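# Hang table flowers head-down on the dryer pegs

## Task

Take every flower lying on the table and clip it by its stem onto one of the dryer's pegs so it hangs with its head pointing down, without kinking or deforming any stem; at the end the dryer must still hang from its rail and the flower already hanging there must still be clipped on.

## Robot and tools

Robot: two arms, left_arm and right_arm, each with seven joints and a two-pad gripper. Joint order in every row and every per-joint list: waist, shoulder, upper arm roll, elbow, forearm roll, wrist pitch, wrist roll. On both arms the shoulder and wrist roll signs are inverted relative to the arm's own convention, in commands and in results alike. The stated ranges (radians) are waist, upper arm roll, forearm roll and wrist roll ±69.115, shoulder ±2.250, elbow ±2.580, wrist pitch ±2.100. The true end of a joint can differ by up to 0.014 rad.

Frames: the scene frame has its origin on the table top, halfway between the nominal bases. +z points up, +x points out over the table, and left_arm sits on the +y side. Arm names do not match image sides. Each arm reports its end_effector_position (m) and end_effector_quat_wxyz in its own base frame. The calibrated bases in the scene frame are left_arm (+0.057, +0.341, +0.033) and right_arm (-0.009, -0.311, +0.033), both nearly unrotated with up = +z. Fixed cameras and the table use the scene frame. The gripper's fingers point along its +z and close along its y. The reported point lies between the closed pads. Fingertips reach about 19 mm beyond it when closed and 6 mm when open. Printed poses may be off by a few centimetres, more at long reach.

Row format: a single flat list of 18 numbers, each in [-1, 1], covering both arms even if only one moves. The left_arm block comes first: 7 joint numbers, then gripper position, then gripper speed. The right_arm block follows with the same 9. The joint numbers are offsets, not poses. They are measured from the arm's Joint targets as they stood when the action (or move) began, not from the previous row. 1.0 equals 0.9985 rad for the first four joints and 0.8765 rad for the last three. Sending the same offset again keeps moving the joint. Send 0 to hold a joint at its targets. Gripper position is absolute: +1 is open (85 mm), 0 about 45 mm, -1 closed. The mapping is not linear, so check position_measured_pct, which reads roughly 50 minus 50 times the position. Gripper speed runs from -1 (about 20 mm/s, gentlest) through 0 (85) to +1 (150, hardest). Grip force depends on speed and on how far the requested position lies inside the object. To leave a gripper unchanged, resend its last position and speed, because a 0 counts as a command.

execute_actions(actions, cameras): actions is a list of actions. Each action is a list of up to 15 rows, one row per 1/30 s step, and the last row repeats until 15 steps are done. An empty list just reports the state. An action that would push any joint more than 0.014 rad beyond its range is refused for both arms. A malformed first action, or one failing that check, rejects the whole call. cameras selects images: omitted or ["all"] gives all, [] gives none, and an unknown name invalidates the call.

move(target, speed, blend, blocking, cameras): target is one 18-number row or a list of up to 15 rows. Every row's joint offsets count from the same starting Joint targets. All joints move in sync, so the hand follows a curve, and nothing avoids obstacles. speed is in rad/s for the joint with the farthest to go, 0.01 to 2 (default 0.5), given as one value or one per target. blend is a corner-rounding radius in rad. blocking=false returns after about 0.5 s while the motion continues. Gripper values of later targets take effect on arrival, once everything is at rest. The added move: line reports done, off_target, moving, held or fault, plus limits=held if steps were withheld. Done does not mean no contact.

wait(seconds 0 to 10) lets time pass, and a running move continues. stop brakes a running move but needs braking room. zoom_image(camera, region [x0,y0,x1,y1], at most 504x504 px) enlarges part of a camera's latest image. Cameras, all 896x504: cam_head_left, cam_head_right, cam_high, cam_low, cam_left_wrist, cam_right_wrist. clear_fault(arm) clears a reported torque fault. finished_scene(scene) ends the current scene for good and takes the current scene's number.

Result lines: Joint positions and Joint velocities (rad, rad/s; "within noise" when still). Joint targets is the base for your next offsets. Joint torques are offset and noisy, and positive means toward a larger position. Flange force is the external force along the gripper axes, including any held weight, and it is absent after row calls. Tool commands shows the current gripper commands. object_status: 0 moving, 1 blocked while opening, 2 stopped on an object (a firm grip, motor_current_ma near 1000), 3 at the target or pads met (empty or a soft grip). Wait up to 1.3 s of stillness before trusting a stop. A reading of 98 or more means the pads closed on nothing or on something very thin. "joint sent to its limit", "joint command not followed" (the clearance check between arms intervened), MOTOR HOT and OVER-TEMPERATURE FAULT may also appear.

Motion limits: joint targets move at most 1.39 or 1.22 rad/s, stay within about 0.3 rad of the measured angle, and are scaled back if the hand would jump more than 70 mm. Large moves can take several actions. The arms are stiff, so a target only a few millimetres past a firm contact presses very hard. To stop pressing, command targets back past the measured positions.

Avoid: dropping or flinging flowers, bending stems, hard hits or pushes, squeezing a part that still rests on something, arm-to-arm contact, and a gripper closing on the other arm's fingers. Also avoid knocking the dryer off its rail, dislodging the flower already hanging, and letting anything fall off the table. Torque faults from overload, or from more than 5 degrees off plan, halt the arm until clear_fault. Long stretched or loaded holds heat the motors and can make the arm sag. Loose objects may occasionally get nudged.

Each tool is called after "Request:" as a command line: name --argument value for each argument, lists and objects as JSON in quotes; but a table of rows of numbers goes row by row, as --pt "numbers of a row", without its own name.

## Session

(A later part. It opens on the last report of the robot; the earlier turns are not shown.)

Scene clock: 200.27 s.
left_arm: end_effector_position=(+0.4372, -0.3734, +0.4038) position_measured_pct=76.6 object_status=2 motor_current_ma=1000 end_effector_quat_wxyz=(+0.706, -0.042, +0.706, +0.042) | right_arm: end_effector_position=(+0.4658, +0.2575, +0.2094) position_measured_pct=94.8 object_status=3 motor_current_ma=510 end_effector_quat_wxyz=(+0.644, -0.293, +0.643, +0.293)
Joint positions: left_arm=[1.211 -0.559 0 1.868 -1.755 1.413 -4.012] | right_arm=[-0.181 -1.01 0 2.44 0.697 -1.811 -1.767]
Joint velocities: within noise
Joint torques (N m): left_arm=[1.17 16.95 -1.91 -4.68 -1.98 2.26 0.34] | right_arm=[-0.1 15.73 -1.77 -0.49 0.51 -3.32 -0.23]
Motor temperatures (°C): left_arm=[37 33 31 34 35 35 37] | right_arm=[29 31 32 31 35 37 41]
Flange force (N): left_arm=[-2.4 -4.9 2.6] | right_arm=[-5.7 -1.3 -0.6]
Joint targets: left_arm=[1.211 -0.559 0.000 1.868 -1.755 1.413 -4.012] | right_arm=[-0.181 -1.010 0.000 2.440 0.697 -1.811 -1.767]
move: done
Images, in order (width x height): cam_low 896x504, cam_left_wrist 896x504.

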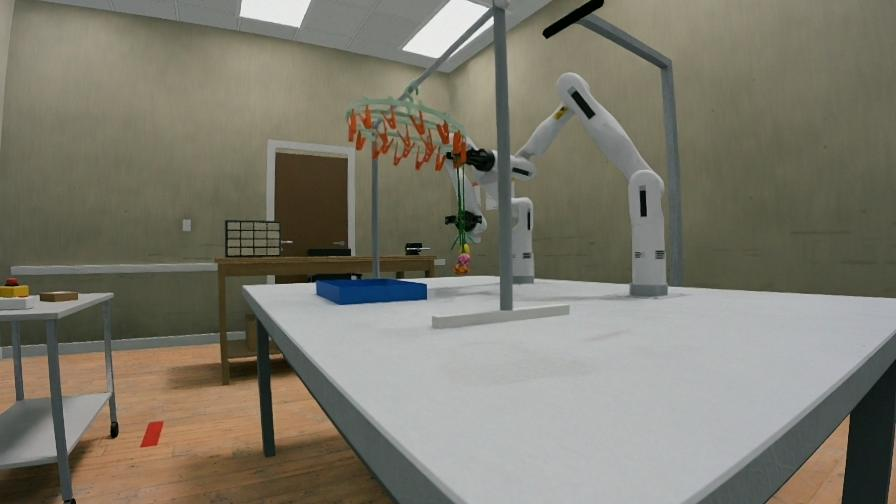

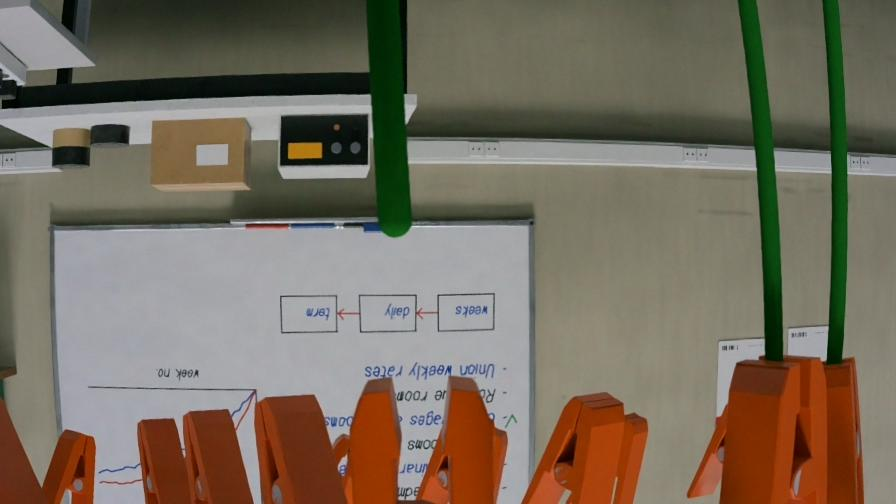

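Request:
move --target '[0,0,0,0,0,0,0,-0.6,-1,-0.0106,0.059,0,-0.0147,-0.024,0.0629,0.0572,-0.9,-1]' --speed 0.05 --cameras '["cam_low","cam_left_wrist","cam_right_wrist"]'

Request:
zoom_image --camera "cam_low" --region '[440, 150, 480, 190]'

Request:
zoom_image --camera "cam_low" --region '[440, 170, 490, 220]'

Scene clock: 204.37 s.
left_arm: end_effector_position=(+0.4372, -0.3734, +0.4038) position_measured_pct=76.6 object_status=2 motor_current_ma=1000 end_effector_quat_wxyz=(+0.706, -0.042, +0.706, +0.042) | right_arm: end_effector_position=(+0.4739, +0.2619, +0.2237) position_measured_pct=94.8 object_status=3 motor_current_ma=510 end_effector_quat_wxyz=(+0.644, -0.293, +0.643, +0.293)
Joint positions: left_arm=[1.211 -0.559 0 1.868 -1.755 1.413 -4.012] | right_arm=[-0.192 -0.951 0 2.425 0.676 -1.756 -1.717]
Joint velocities: within noise
Joint torques (N m): left_arm=[1.15 16.86 -1.98 -4.68 -1.97 2.26 0.3] | right_arm=[-0.11 15.75 -1.86 -1.21 0.25 -3.32 -0.12]
Motor temperatures (°C): left_arm=[37 33 31 34 35 35 37] | right_arm=[29 31 32 31 35 37 41]
Flange force (N): left_arm=[-2.6 -4.8 2.5] | right_arm=[-5.3 -1.1 -1.7]
Joint targets: left_arm=[1.211 -0.559 0.000 1.868 -1.755 1.413 -4.012] | right_arm=[-0.192 -0.951 0.000 2.425 0.676 -1.756 -1.717]
move: done
Images, in order (width x height): cam_low 896x504, cam_left_wrist 896x504, cam_right_wrist 896x504.

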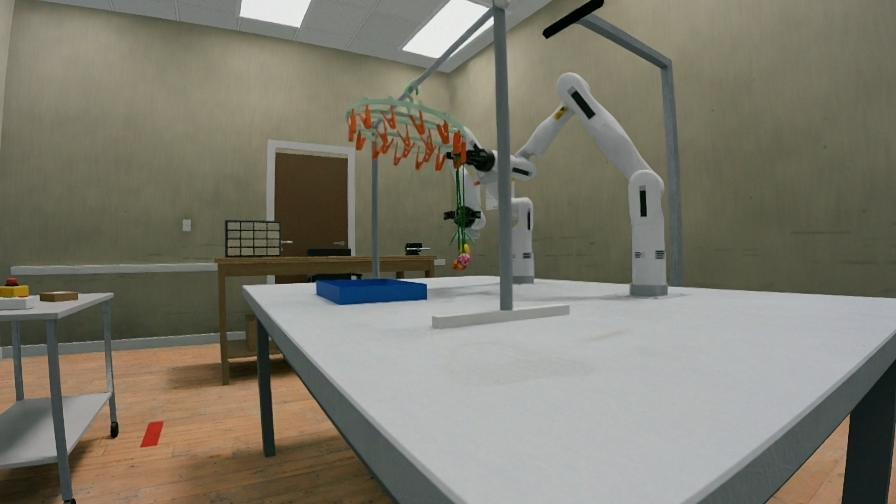

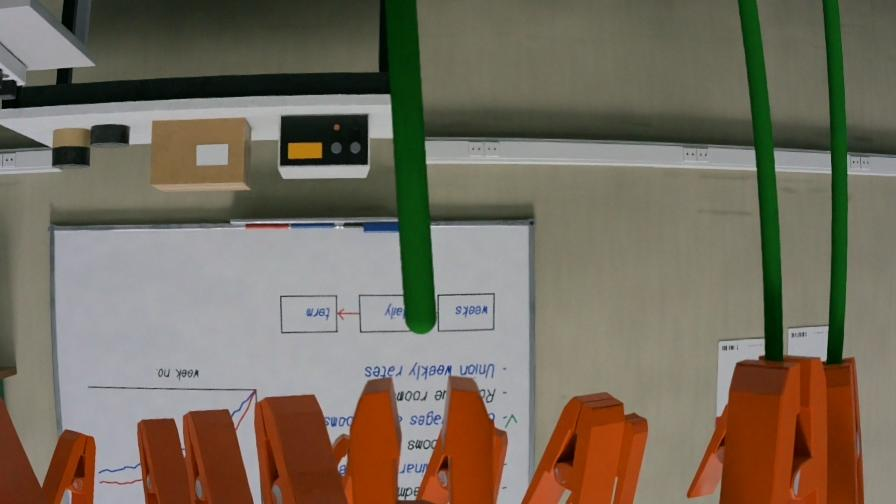

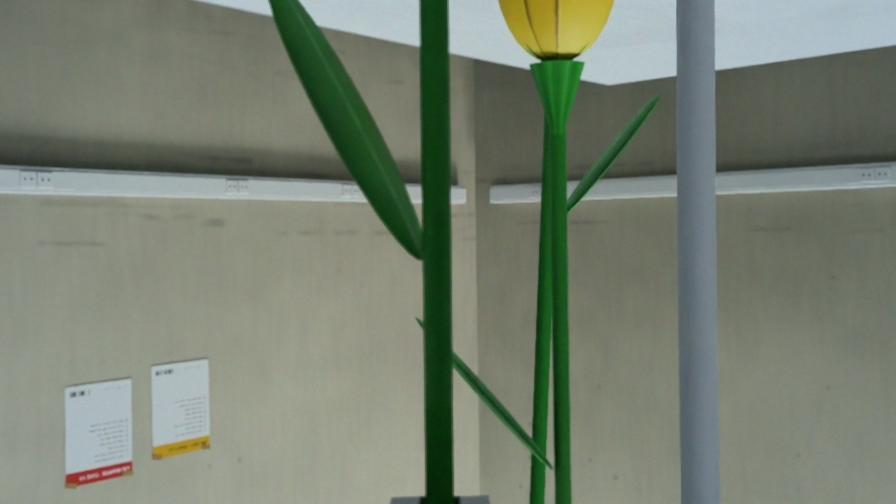

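Scaled by 12.600 from the camera's 896x504 image, which has a finer 1280x720 frame.

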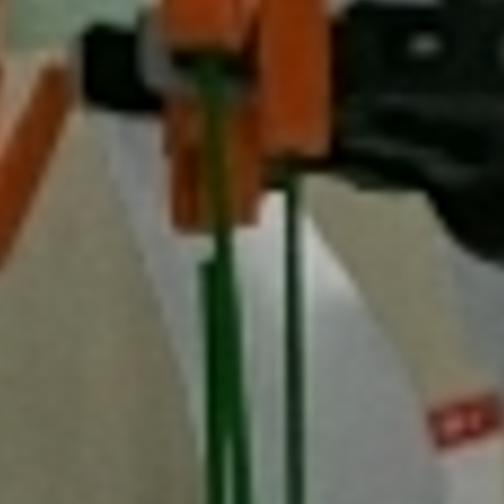

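Scaled by 10.080 from the camera's 896x504 image, which has a finer 1280x720 frame.

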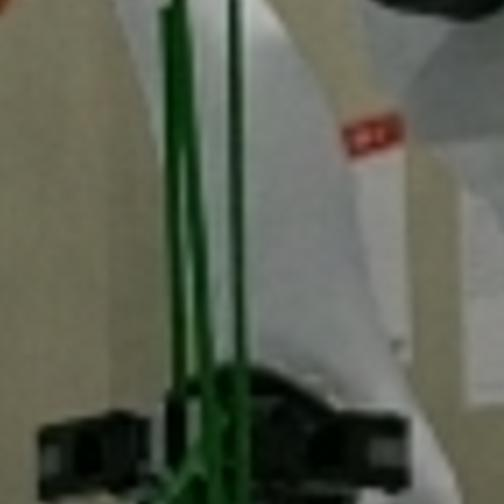

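Request:
move --target '[0,0,0,0,0,0,0,-0.6,-1,0,0.0647,0,0.011,-0.0062,0.0479,0.0387,-0.9,-1]' --speed 0.04 --cameras '["cam_low","cam_left_wrist","cam_right_wrist"]'

Request:
zoom_image --camera "cam_low" --region '[440, 150, 480, 190]'

Request:
zoom_image --camera "cam_left_wrist" --region '[320, 340, 520, 504]'

Scene clock: 207.97 s.
left_arm: end_effector_position=(+0.4372, -0.3734, +0.4038) position_measured_pct=76.6 object_status=2 motor_current_ma=1000 end_effector_quat_wxyz=(+0.706, -0.042, +0.706, +0.042) | right_arm: end_effector_position=(+0.4739, +0.2619, +0.2419) position_measured_pct=94.8 object_status=3 motor_current_ma=510 end_effector_quat_wxyz=(+0.644, -0.293, +0.643, +0.293)
Joint positions: left_arm=[1.211 -0.559 0 1.868 -1.755 1.413 -4.012] | right_arm=[-0.192 -0.886 0 2.436 0.67 -1.714 -1.683]
Joint velocities: within noise
Joint torques (N m): left_arm=[1.11 17 -1.96 -4.75 -1.97 2.27 0.32] | right_arm=[-0.06 15.37 -1.76 -1.7 0.21 -3.46 -0.16]
Motor temperatures (°C): left_arm=[37 33 31 34 35 35 37] | right_arm=[29 31 32 31 35 37 41]
Flange force (N): left_arm=[-2.2 -4.8 2.5] | right_arm=[-5.9 -0.9 -1.2]
Joint targets: left_arm=[1.211 -0.559 0.000 1.868 -1.755 1.413 -4.012] | right_arm=[-0.192 -0.886 0.000 2.436 0.670 -1.714 -1.683]
move: done
Images, in order (width x height): cam_low 896x504, cam_left_wrist 896x504, cam_right_wrist 896x504.

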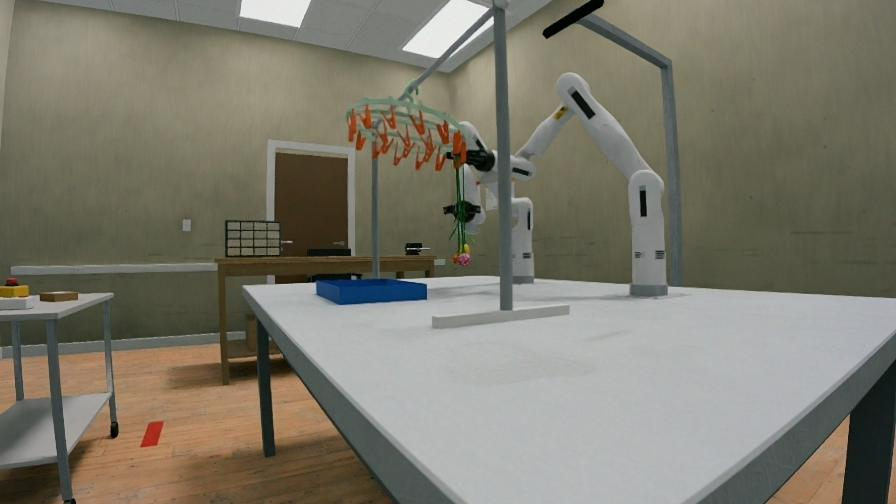

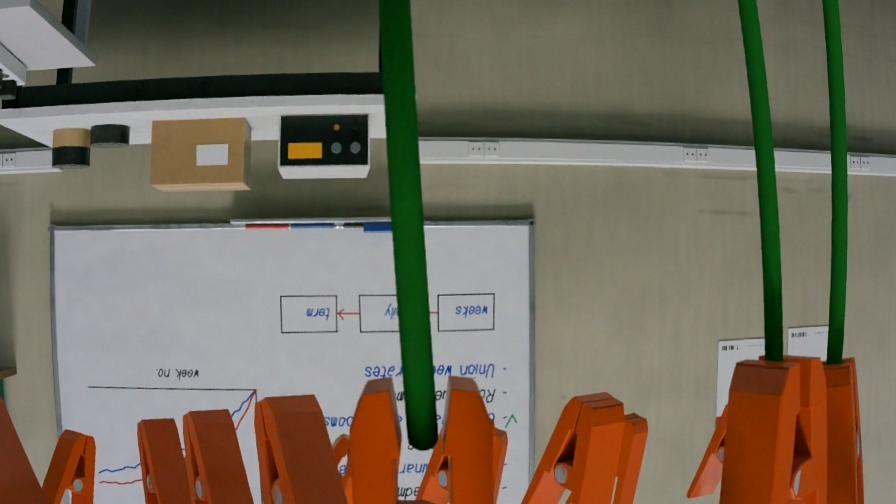

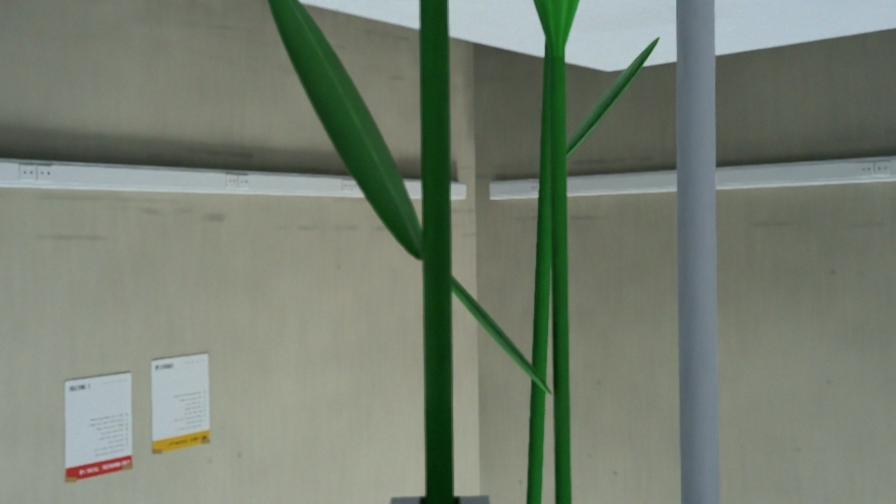

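Scaled by 12.600 from the camera's 896x504 image, which has a finer 1280x720 frame.

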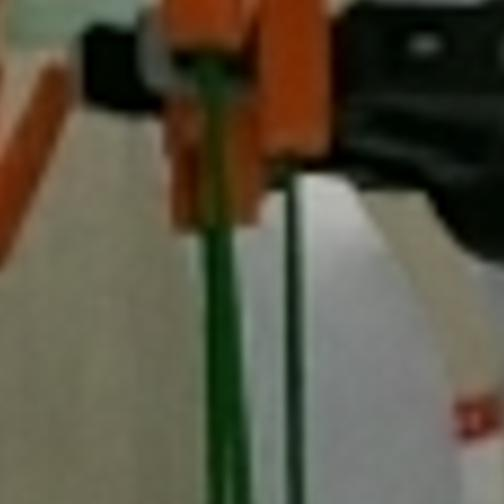

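Scaled by 2.520 from the camera's 896x504 image, which has a finer 1280x720 frame.

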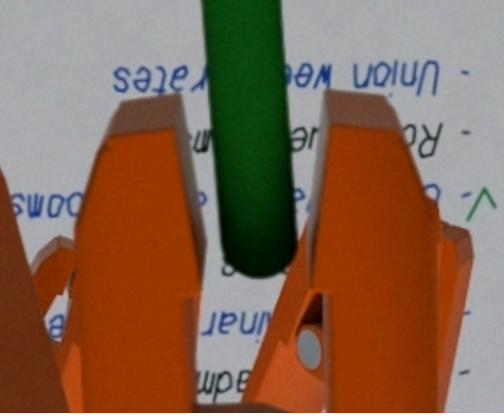

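Request:
execute_actions --actions '[[[0,0,0,0,0,0,0,-0.5,-1,0,0,0,0,0,0,0,-0.9,-1]],[[0,0,0,0,0,0,0,-0.4,-1,0,0,0,0,0,0,0,-0.9,-1]],[[0,0,0,0,0,0,0,-0.3,-1,0,0,0,0,0,0,0,-0.9,-1]]]' --cameras '["cam_low","cam_left_wrist"]'

Request:
zoom_image --camera "cam_left_wrist" --region '[320, 340, 520, 504]'

Request:
zoom_image --camera "cam_low" --region '[440, 150, 480, 190]'

Scene clock: 210.60 s.
left_arm: end_effector_position=(+0.4372, -0.3734, +0.4038) position_measured_pct=64.9 object_status=3 motor_current_ma=0 end_effector_quat_wxyz=(+0.706, -0.042, +0.706, +0.042) | right_arm: end_effector_position=(+0.4739, +0.2619, +0.2419) position_measured_pct=94.8 object_status=3 motor_current_ma=510 end_effector_quat_wxyz=(+0.644, -0.293, +0.643, +0.293)
Joint positions: left_arm=[1.211 -0.559 0 1.868 -1.755 1.413 -4.012] | right_arm=[-0.192 -0.886 0 2.436 0.67 -1.714 -1.683]
Joint velocities: within noise
Joint torques (N m): left_arm=[1.39 16.95 -1.77 -4.73 -2.05 2.27 0.34] | right_arm=[-0.15 15.36 -1.71 -1.66 0.26 -3.3 -0.18]
Motor temperatures (°C): left_arm=[37 33 31 34 35 35 37] | right_arm=[29 31 32 31 35 37 41]
Joint targets: left_arm=[1.211 -0.559 0.000 1.868 -1.755 1.413 -4.012] | right_arm=[-0.192 -0.886 0.000 2.436 0.670 -1.714 -1.683]
Images, in order (width x height): cam_low 896x504, cam_left_wrist 896x504.

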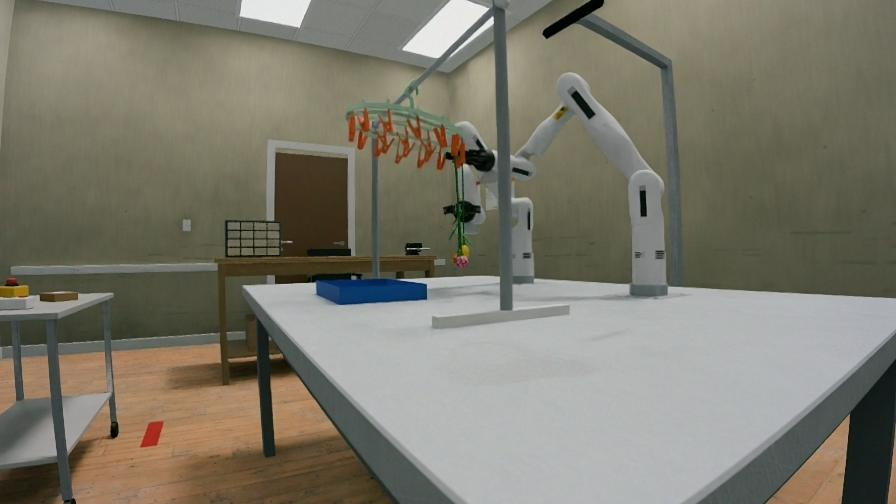

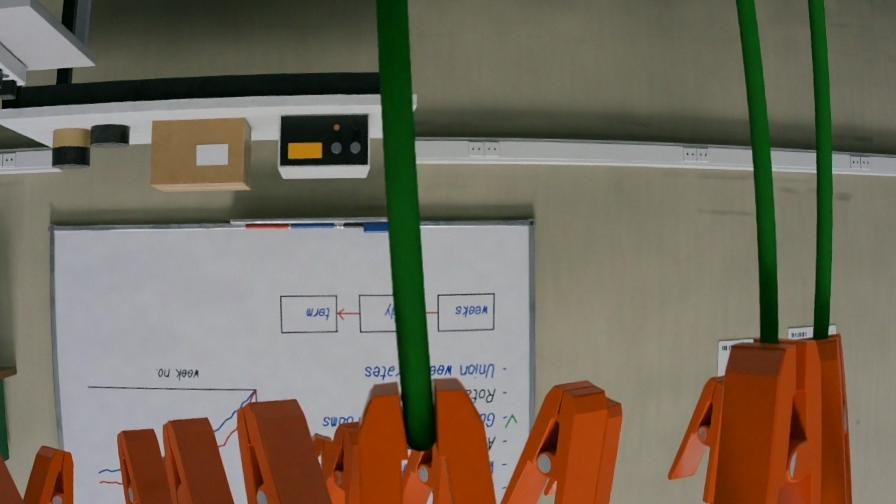

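Scaled by 2.520 from the camera's 896x504 image, which has a finer 1280x720 frame.

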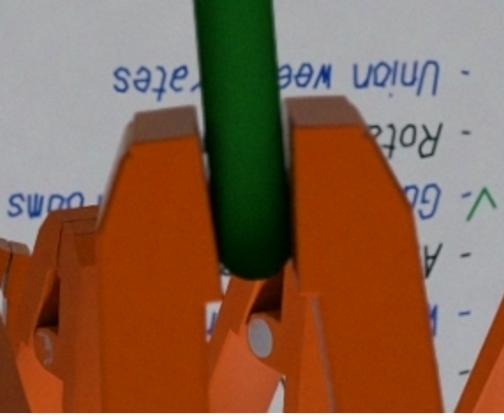

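Scaled by 12.600 from the camera's 896x504 image, which has a finer 1280x720 frame.

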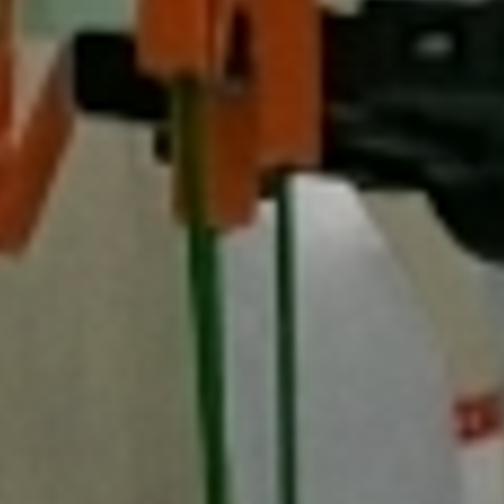

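Request:
execute_actions --actions '[[[0,0,0,0,0,0,0,-0.22,-1,0,0,0,0,0,0,0,-0.9,-1]],[[0,0,0,0,0,0,0,-0.14,-1,0,0,0,0,0,0,0,-0.9,-1]],[[0,0,0,0,0,0,0,-0.06,-1,0,0,0,0,0,0,0,-0.9,-1]]]' --cameras '["cam_low","cam_left_wrist","cam_high"]'

Request:
zoom_image --camera "cam_left_wrist" --region '[320, 340, 520, 504]'

Request:
zoom_image --camera "cam_low" --region '[440, 150, 480, 190]'

Scene clock: 213.23 s.
left_arm: end_effector_position=(+0.4372, -0.3734, +0.4038) position_measured_pct=52.8 object_status=3 motor_current_ma=0 end_effector_quat_wxyz=(+0.706, -0.042, +0.706, +0.042) | right_arm: end_effector_position=(+0.4739, +0.2619, +0.2419) position_measured_pct=94.8 object_status=3 motor_current_ma=510 end_effector_quat_wxyz=(+0.644, -0.293, +0.643, +0.293)
Joint positions: left_arm=[1.211 -0.559 0 1.868 -1.755 1.413 -4.012] | right_arm=[-0.192 -0.886 0 2.436 0.67 -1.714 -1.683]
Joint velocities: within noise
Joint torques (N m): left_arm=[1.3 16.89 -1.86 -4.66 -2 2.2 0.29] | right_arm=[-0.06 15.36 -1.75 -1.71 0.24 -3.31 -0.23]
Motor temperatures (°C): left_arm=[37 33 31 34 35 35 37] | right_arm=[29 31 32 31 35 37 41]
Joint targets: left_arm=[1.211 -0.559 0.000 1.868 -1.755 1.413 -4.012] | right_arm=[-0.192 -0.886 0.000 2.436 0.670 -1.714 -1.683]
Images, in order (width x height): cam_high 896x504, cam_low 896x504, cam_left_wrist 896x504.

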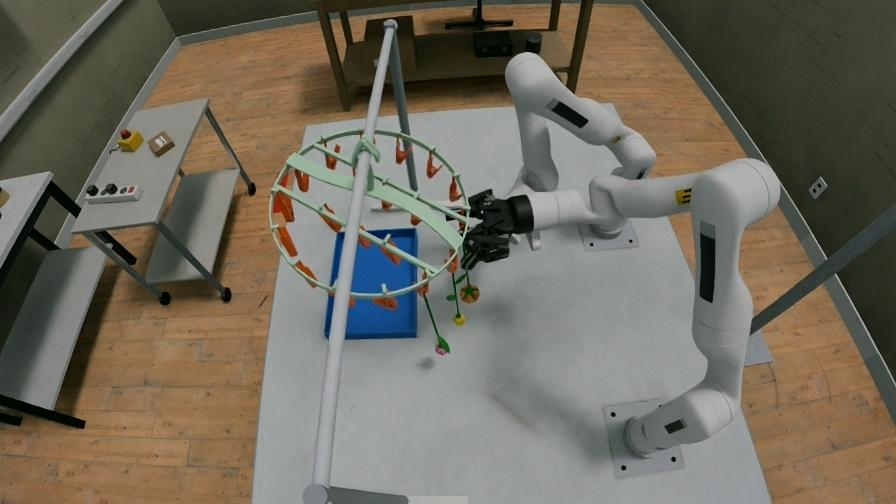

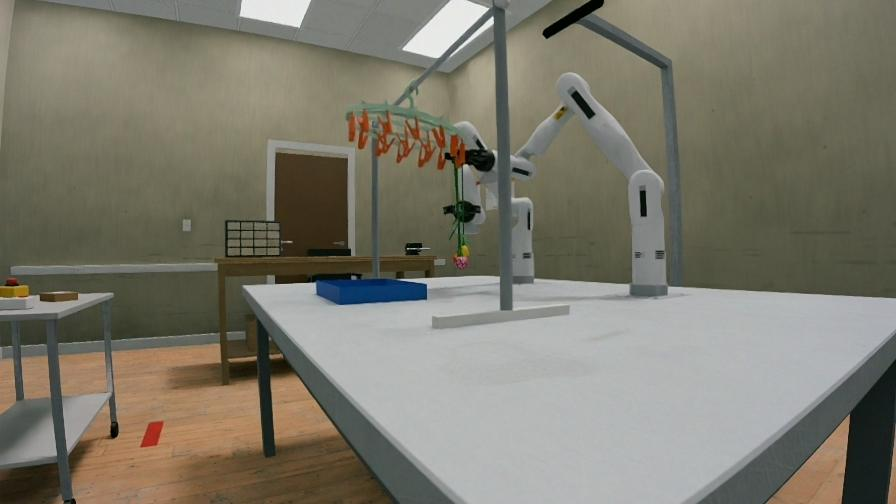

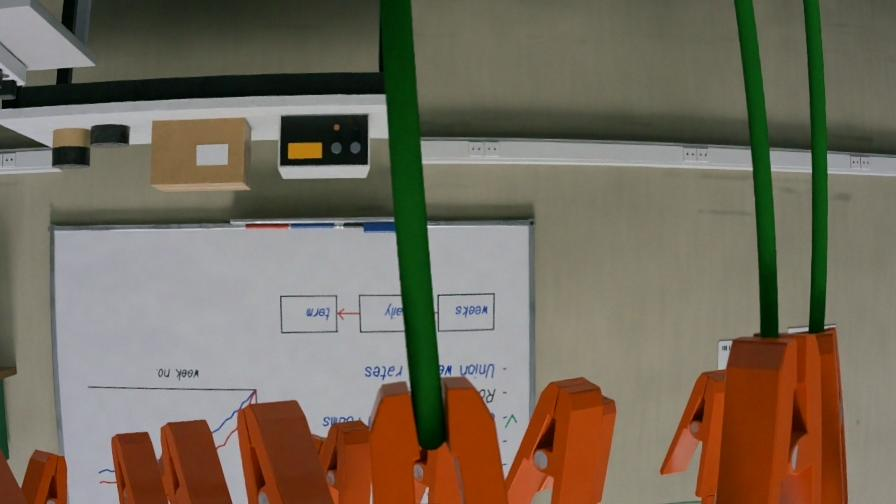

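Scaled by 2.520 from the camera's 896x504 image, which has a finer 1280x720 frame.

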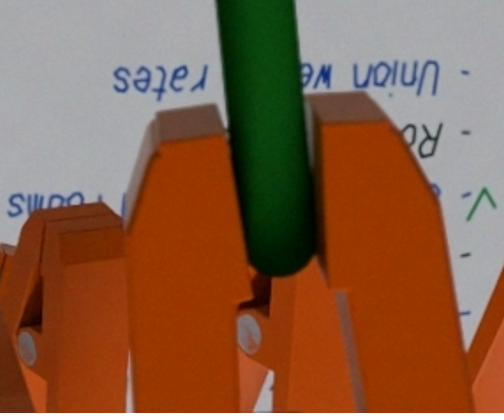

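Scaled by 12.600 from the camera's 896x504 image, which has a finer 1280x720 frame.

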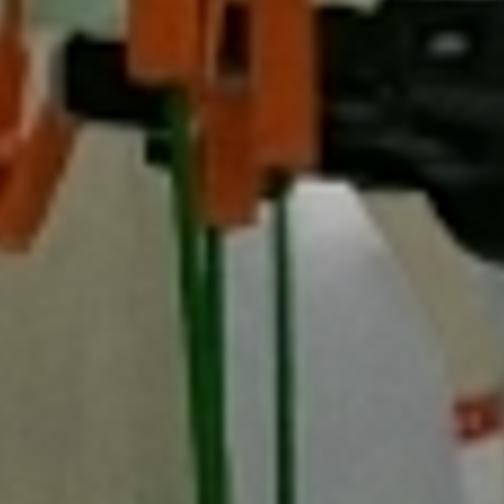

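Request:
execute_actions --actions '[[[0,0,0,0,0,0,0,-0.25,-1,0,0,0,0,0,0,0,-0.9,-1]],[[0,0,0,0,0,0,0,-0.45,-1,0,0,0,0,0,0,0,-0.9,-1]],[[0,0,0,0,0,0,0,-0.6,-1,0,0,0,0,0,0,0,-0.9,-1]]]' --cameras '["cam_low","cam_left_wrist"]'

Request:
zoom_image --camera "cam_low" --region '[440, 150, 480, 190]'

Scene clock: 218.27 s.
left_arm: end_effector_position=(+0.4372, -0.3734, +0.4038) position_measured_pct=76.6 object_status=0 motor_current_ma=1000 end_effector_quat_wxyz=(+0.706, -0.042, +0.706, +0.042) | right_arm: end_effector_position=(+0.4739, +0.2619, +0.2419) position_measured_pct=94.8 object_status=3 motor_current_ma=510 end_effector_quat_wxyz=(+0.644, -0.293, +0.643, +0.293)
Joint positions: left_arm=[1.211 -0.559 0 1.868 -1.755 1.413 -4.012] | right_arm=[-0.192 -0.886 0 2.436 0.67 -1.714 -1.683]
Joint velocities: within noise
Joint torques (N m): left_arm=[1.2 16.88 -1.92 -4.63 -1.98 2.3 0.28] | right_arm=[-0.13 15.36 -1.66 -1.77 0.22 -3.42 -0.16]
Motor temperatures (°C): left_arm=[37 33 31 34 35 35 37] | right_arm=[29 31 32 31 35 37 41]
Joint targets: left_arm=[1.211 -0.559 0.000 1.868 -1.755 1.413 -4.012] | right_arm=[-0.192 -0.886 0.000 2.436 0.670 -1.714 -1.683]
Images, in order (width x height): cam_low 896x504, cam_left_wrist 896x504.

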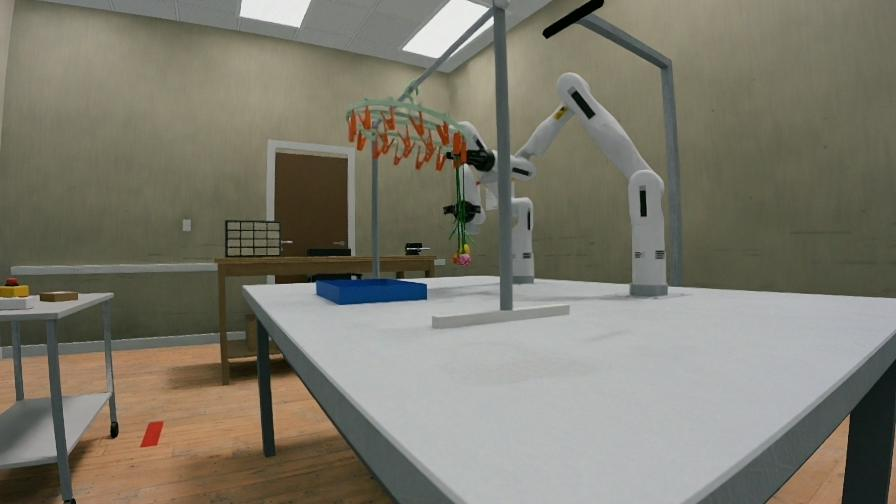

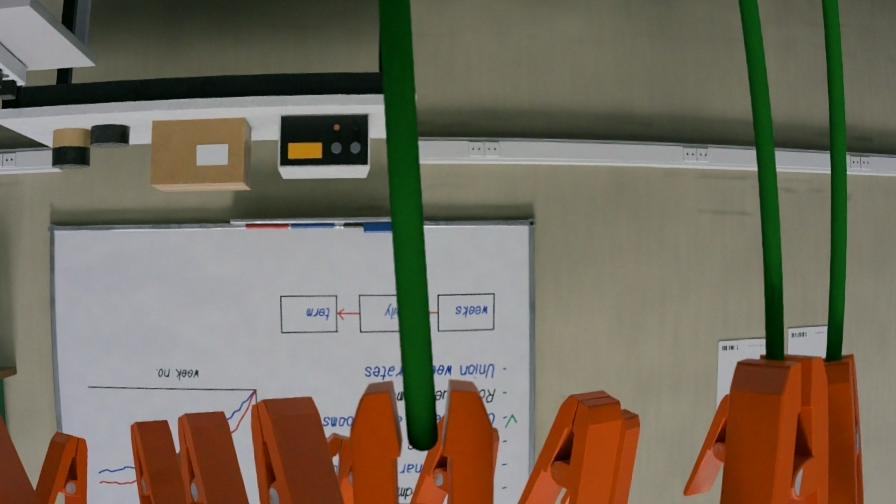

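Scaled by 12.600 from the camera's 896x504 image, which has a finer 1280x720 frame.

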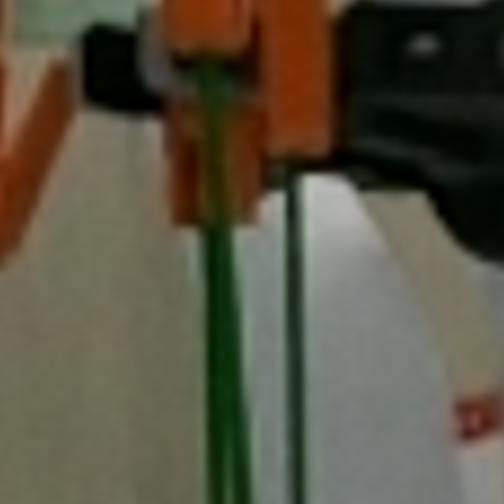

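Request:
move --target '[0,0,0,0,0,0,0,-0.6,-1,-0.0014,-0.002,0,0.0127,0,-0.0133,-0.0104,-0.9,-1]' --speed 0.03 --cameras '["cam_low","cam_left_wrist"]'

Request:
zoom_image --camera "cam_low" --region '[440, 150, 480, 190]'

Request:
execute_actions --actions '[[[0,0,0,0,0,0,0,-0.5,-1,0,0,0,0,0,0,0,-0.9,-1]],[[0,0,0,0,0,0,0,-0.4,-1,0,0,0,0,0,0,0,-0.9,-1]],[[0,0,0,0,0,0,0,-0.3,-1,0,0,0,0,0,0,0,-0.9,-1]]]' --cameras '["cam_low","cam_left_wrist"]'

Request:
zoom_image --camera "cam_low" --region '[440, 150, 480, 190]'

Request:
zoom_image --camera "cam_left_wrist" --region '[320, 340, 520, 504]'

Scene clock: 220.77 s.
left_arm: end_effector_position=(+0.4372, -0.3734, +0.4038) position_measured_pct=76.6 object_status=2 motor_current_ma=1000 end_effector_quat_wxyz=(+0.706, -0.042, +0.706, +0.042) | right_arm: end_effector_position=(+0.4699, +0.2615, +0.2421) position_measured_pct=94.8 object_status=3 motor_current_ma=510 end_effector_quat_wxyz=(+0.644, -0.293, +0.643, +0.293)
Joint positions: left_arm=[1.211 -0.559 0 1.868 -1.755 1.413 -4.012] | right_arm=[-0.193 -0.888 0 2.449 0.67 -1.726 -1.692]
Joint velocities: within noise
Joint torques (N m): left_arm=[1.24 16.86 -1.91 -4.65 -1.93 2.27 0.31] | right_arm=[-0.11 15.23 -1.73 -1.63 0.22 -3.43 -0.23]
Motor temperatures (°C): left_arm=[37 33 31 34 35 35 37] | right_arm=[29 31 32 31 35 37 41]
Flange force (N): left_arm=[-2.6 -4.9 2.8] | right_arm=[-6.2 -1.1 -1.4]
Joint targets: left_arm=[1.211 -0.559 0.000 1.868 -1.755 1.413 -4.012] | right_arm=[-0.193 -0.888 0.000 2.449 0.670 -1.726 -1.692]
move: done
Images, in order (width x height): cam_low 896x504, cam_left_wrist 896x504.

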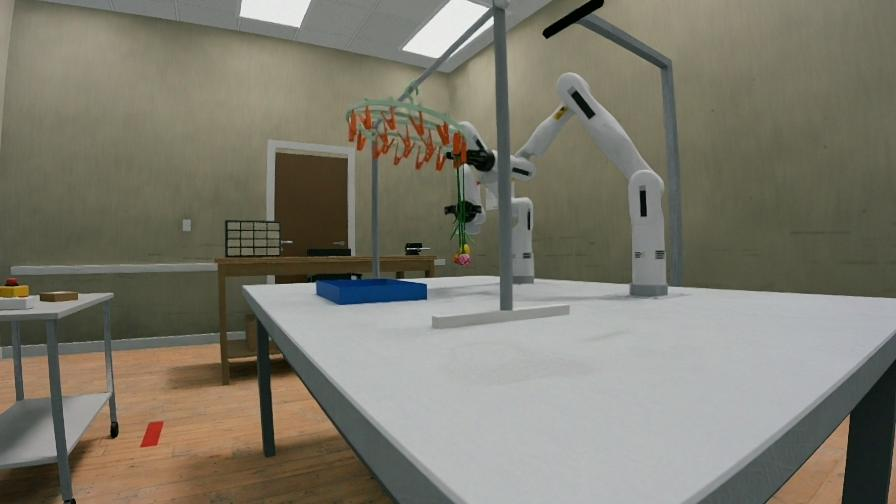

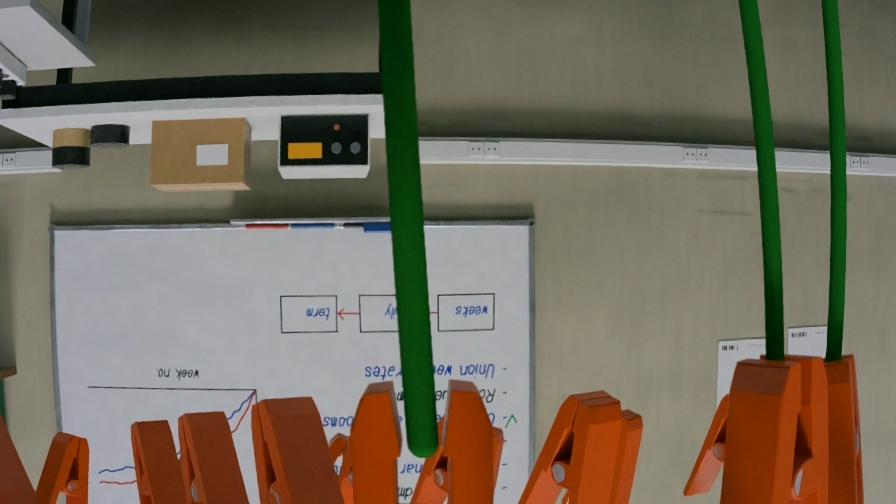

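Scaled by 12.600 from the camera's 896x504 image, which has a finer 1280x720 frame.

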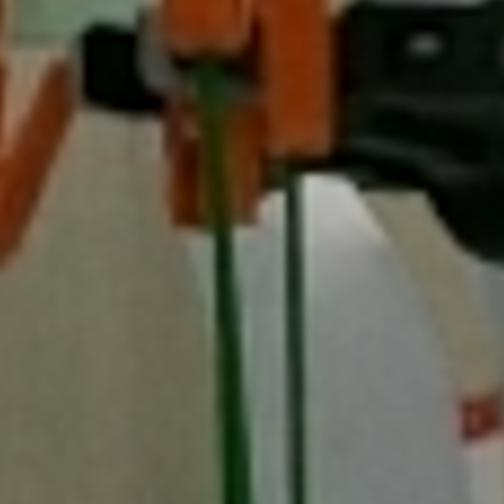

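Scene clock: 222.47 s.
left_arm: end_effector_position=(+0.4372, -0.3734, +0.4038) position_measured_pct=64.9 object_status=3 motor_current_ma=0 end_effector_quat_wxyz=(+0.706, -0.042, +0.706, +0.042) | right_arm: end_effector_position=(+0.4699, +0.2615, +0.2421) position_measured_pct=94.8 object_status=3 motor_current_ma=510 end_effector_quat_wxyz=(+0.644, -0.293, +0.643, +0.293)
Joint positions: left_arm=[1.211 -0.559 0 1.868 -1.755 1.413 -4.012] | right_arm=[-0.193 -0.888 0 2.449 0.67 -1.726 -1.692]
Joint velocities: within noise
Joint torques (N m): left_arm=[1.39 16.88 -1.81 -4.73 -2.02 2.26 0.35] | right_arm=[-0.09 15.26 -1.74 -1.58 0.22 -3.32 -0.18]
Motor temperatures (°C): left_arm=[37 33 31 34 35 35 37] | right_arm=[29 31 32 31 35 37 41]
Joint targets: left_arm=[1.211 -0.559 0.000 1.868 -1.755 1.413 -4.012] | right_arm=[-0.193 -0.888 0.000 2.449 0.670 -1.726 -1.692]
Images, in order (width x height): cam_low 896x504, cam_left_wrist 896x504.

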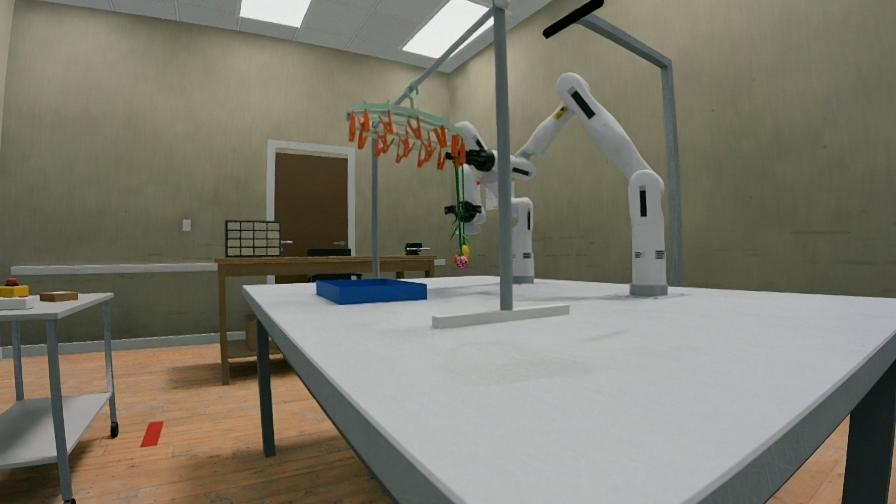

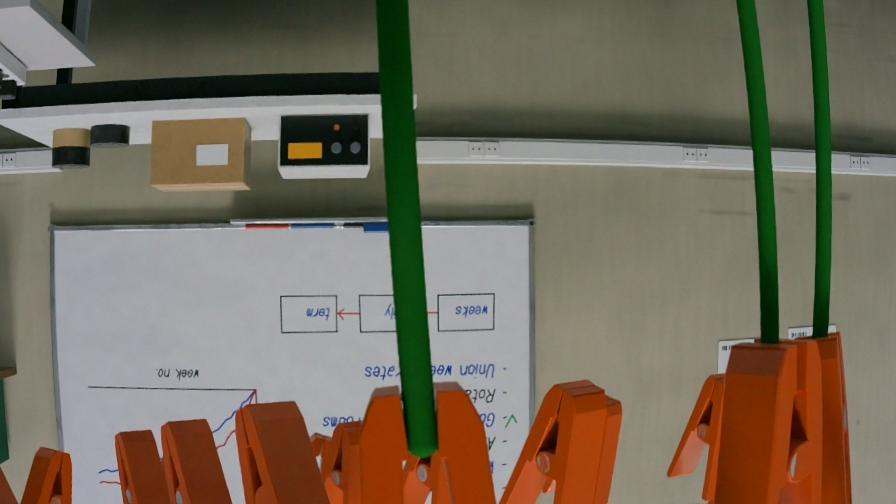

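Scaled by 12.600 from the camera's 896x504 image, which has a finer 1280x720 frame.

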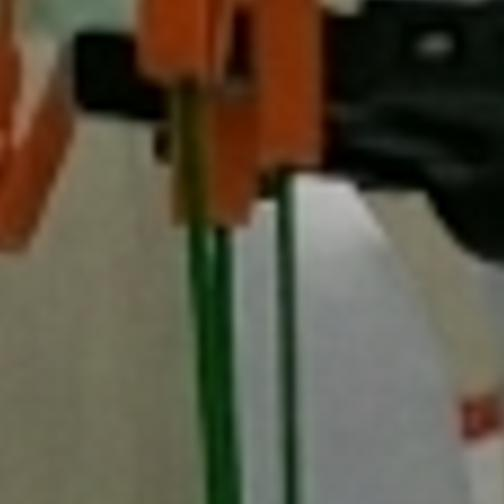

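Scaled by 2.520 from the camera's 896x504 image, which has a finer 1280x720 frame.

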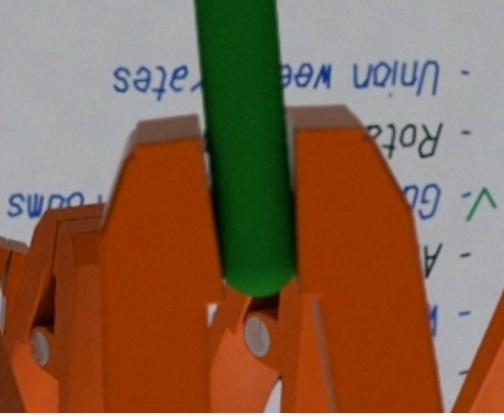

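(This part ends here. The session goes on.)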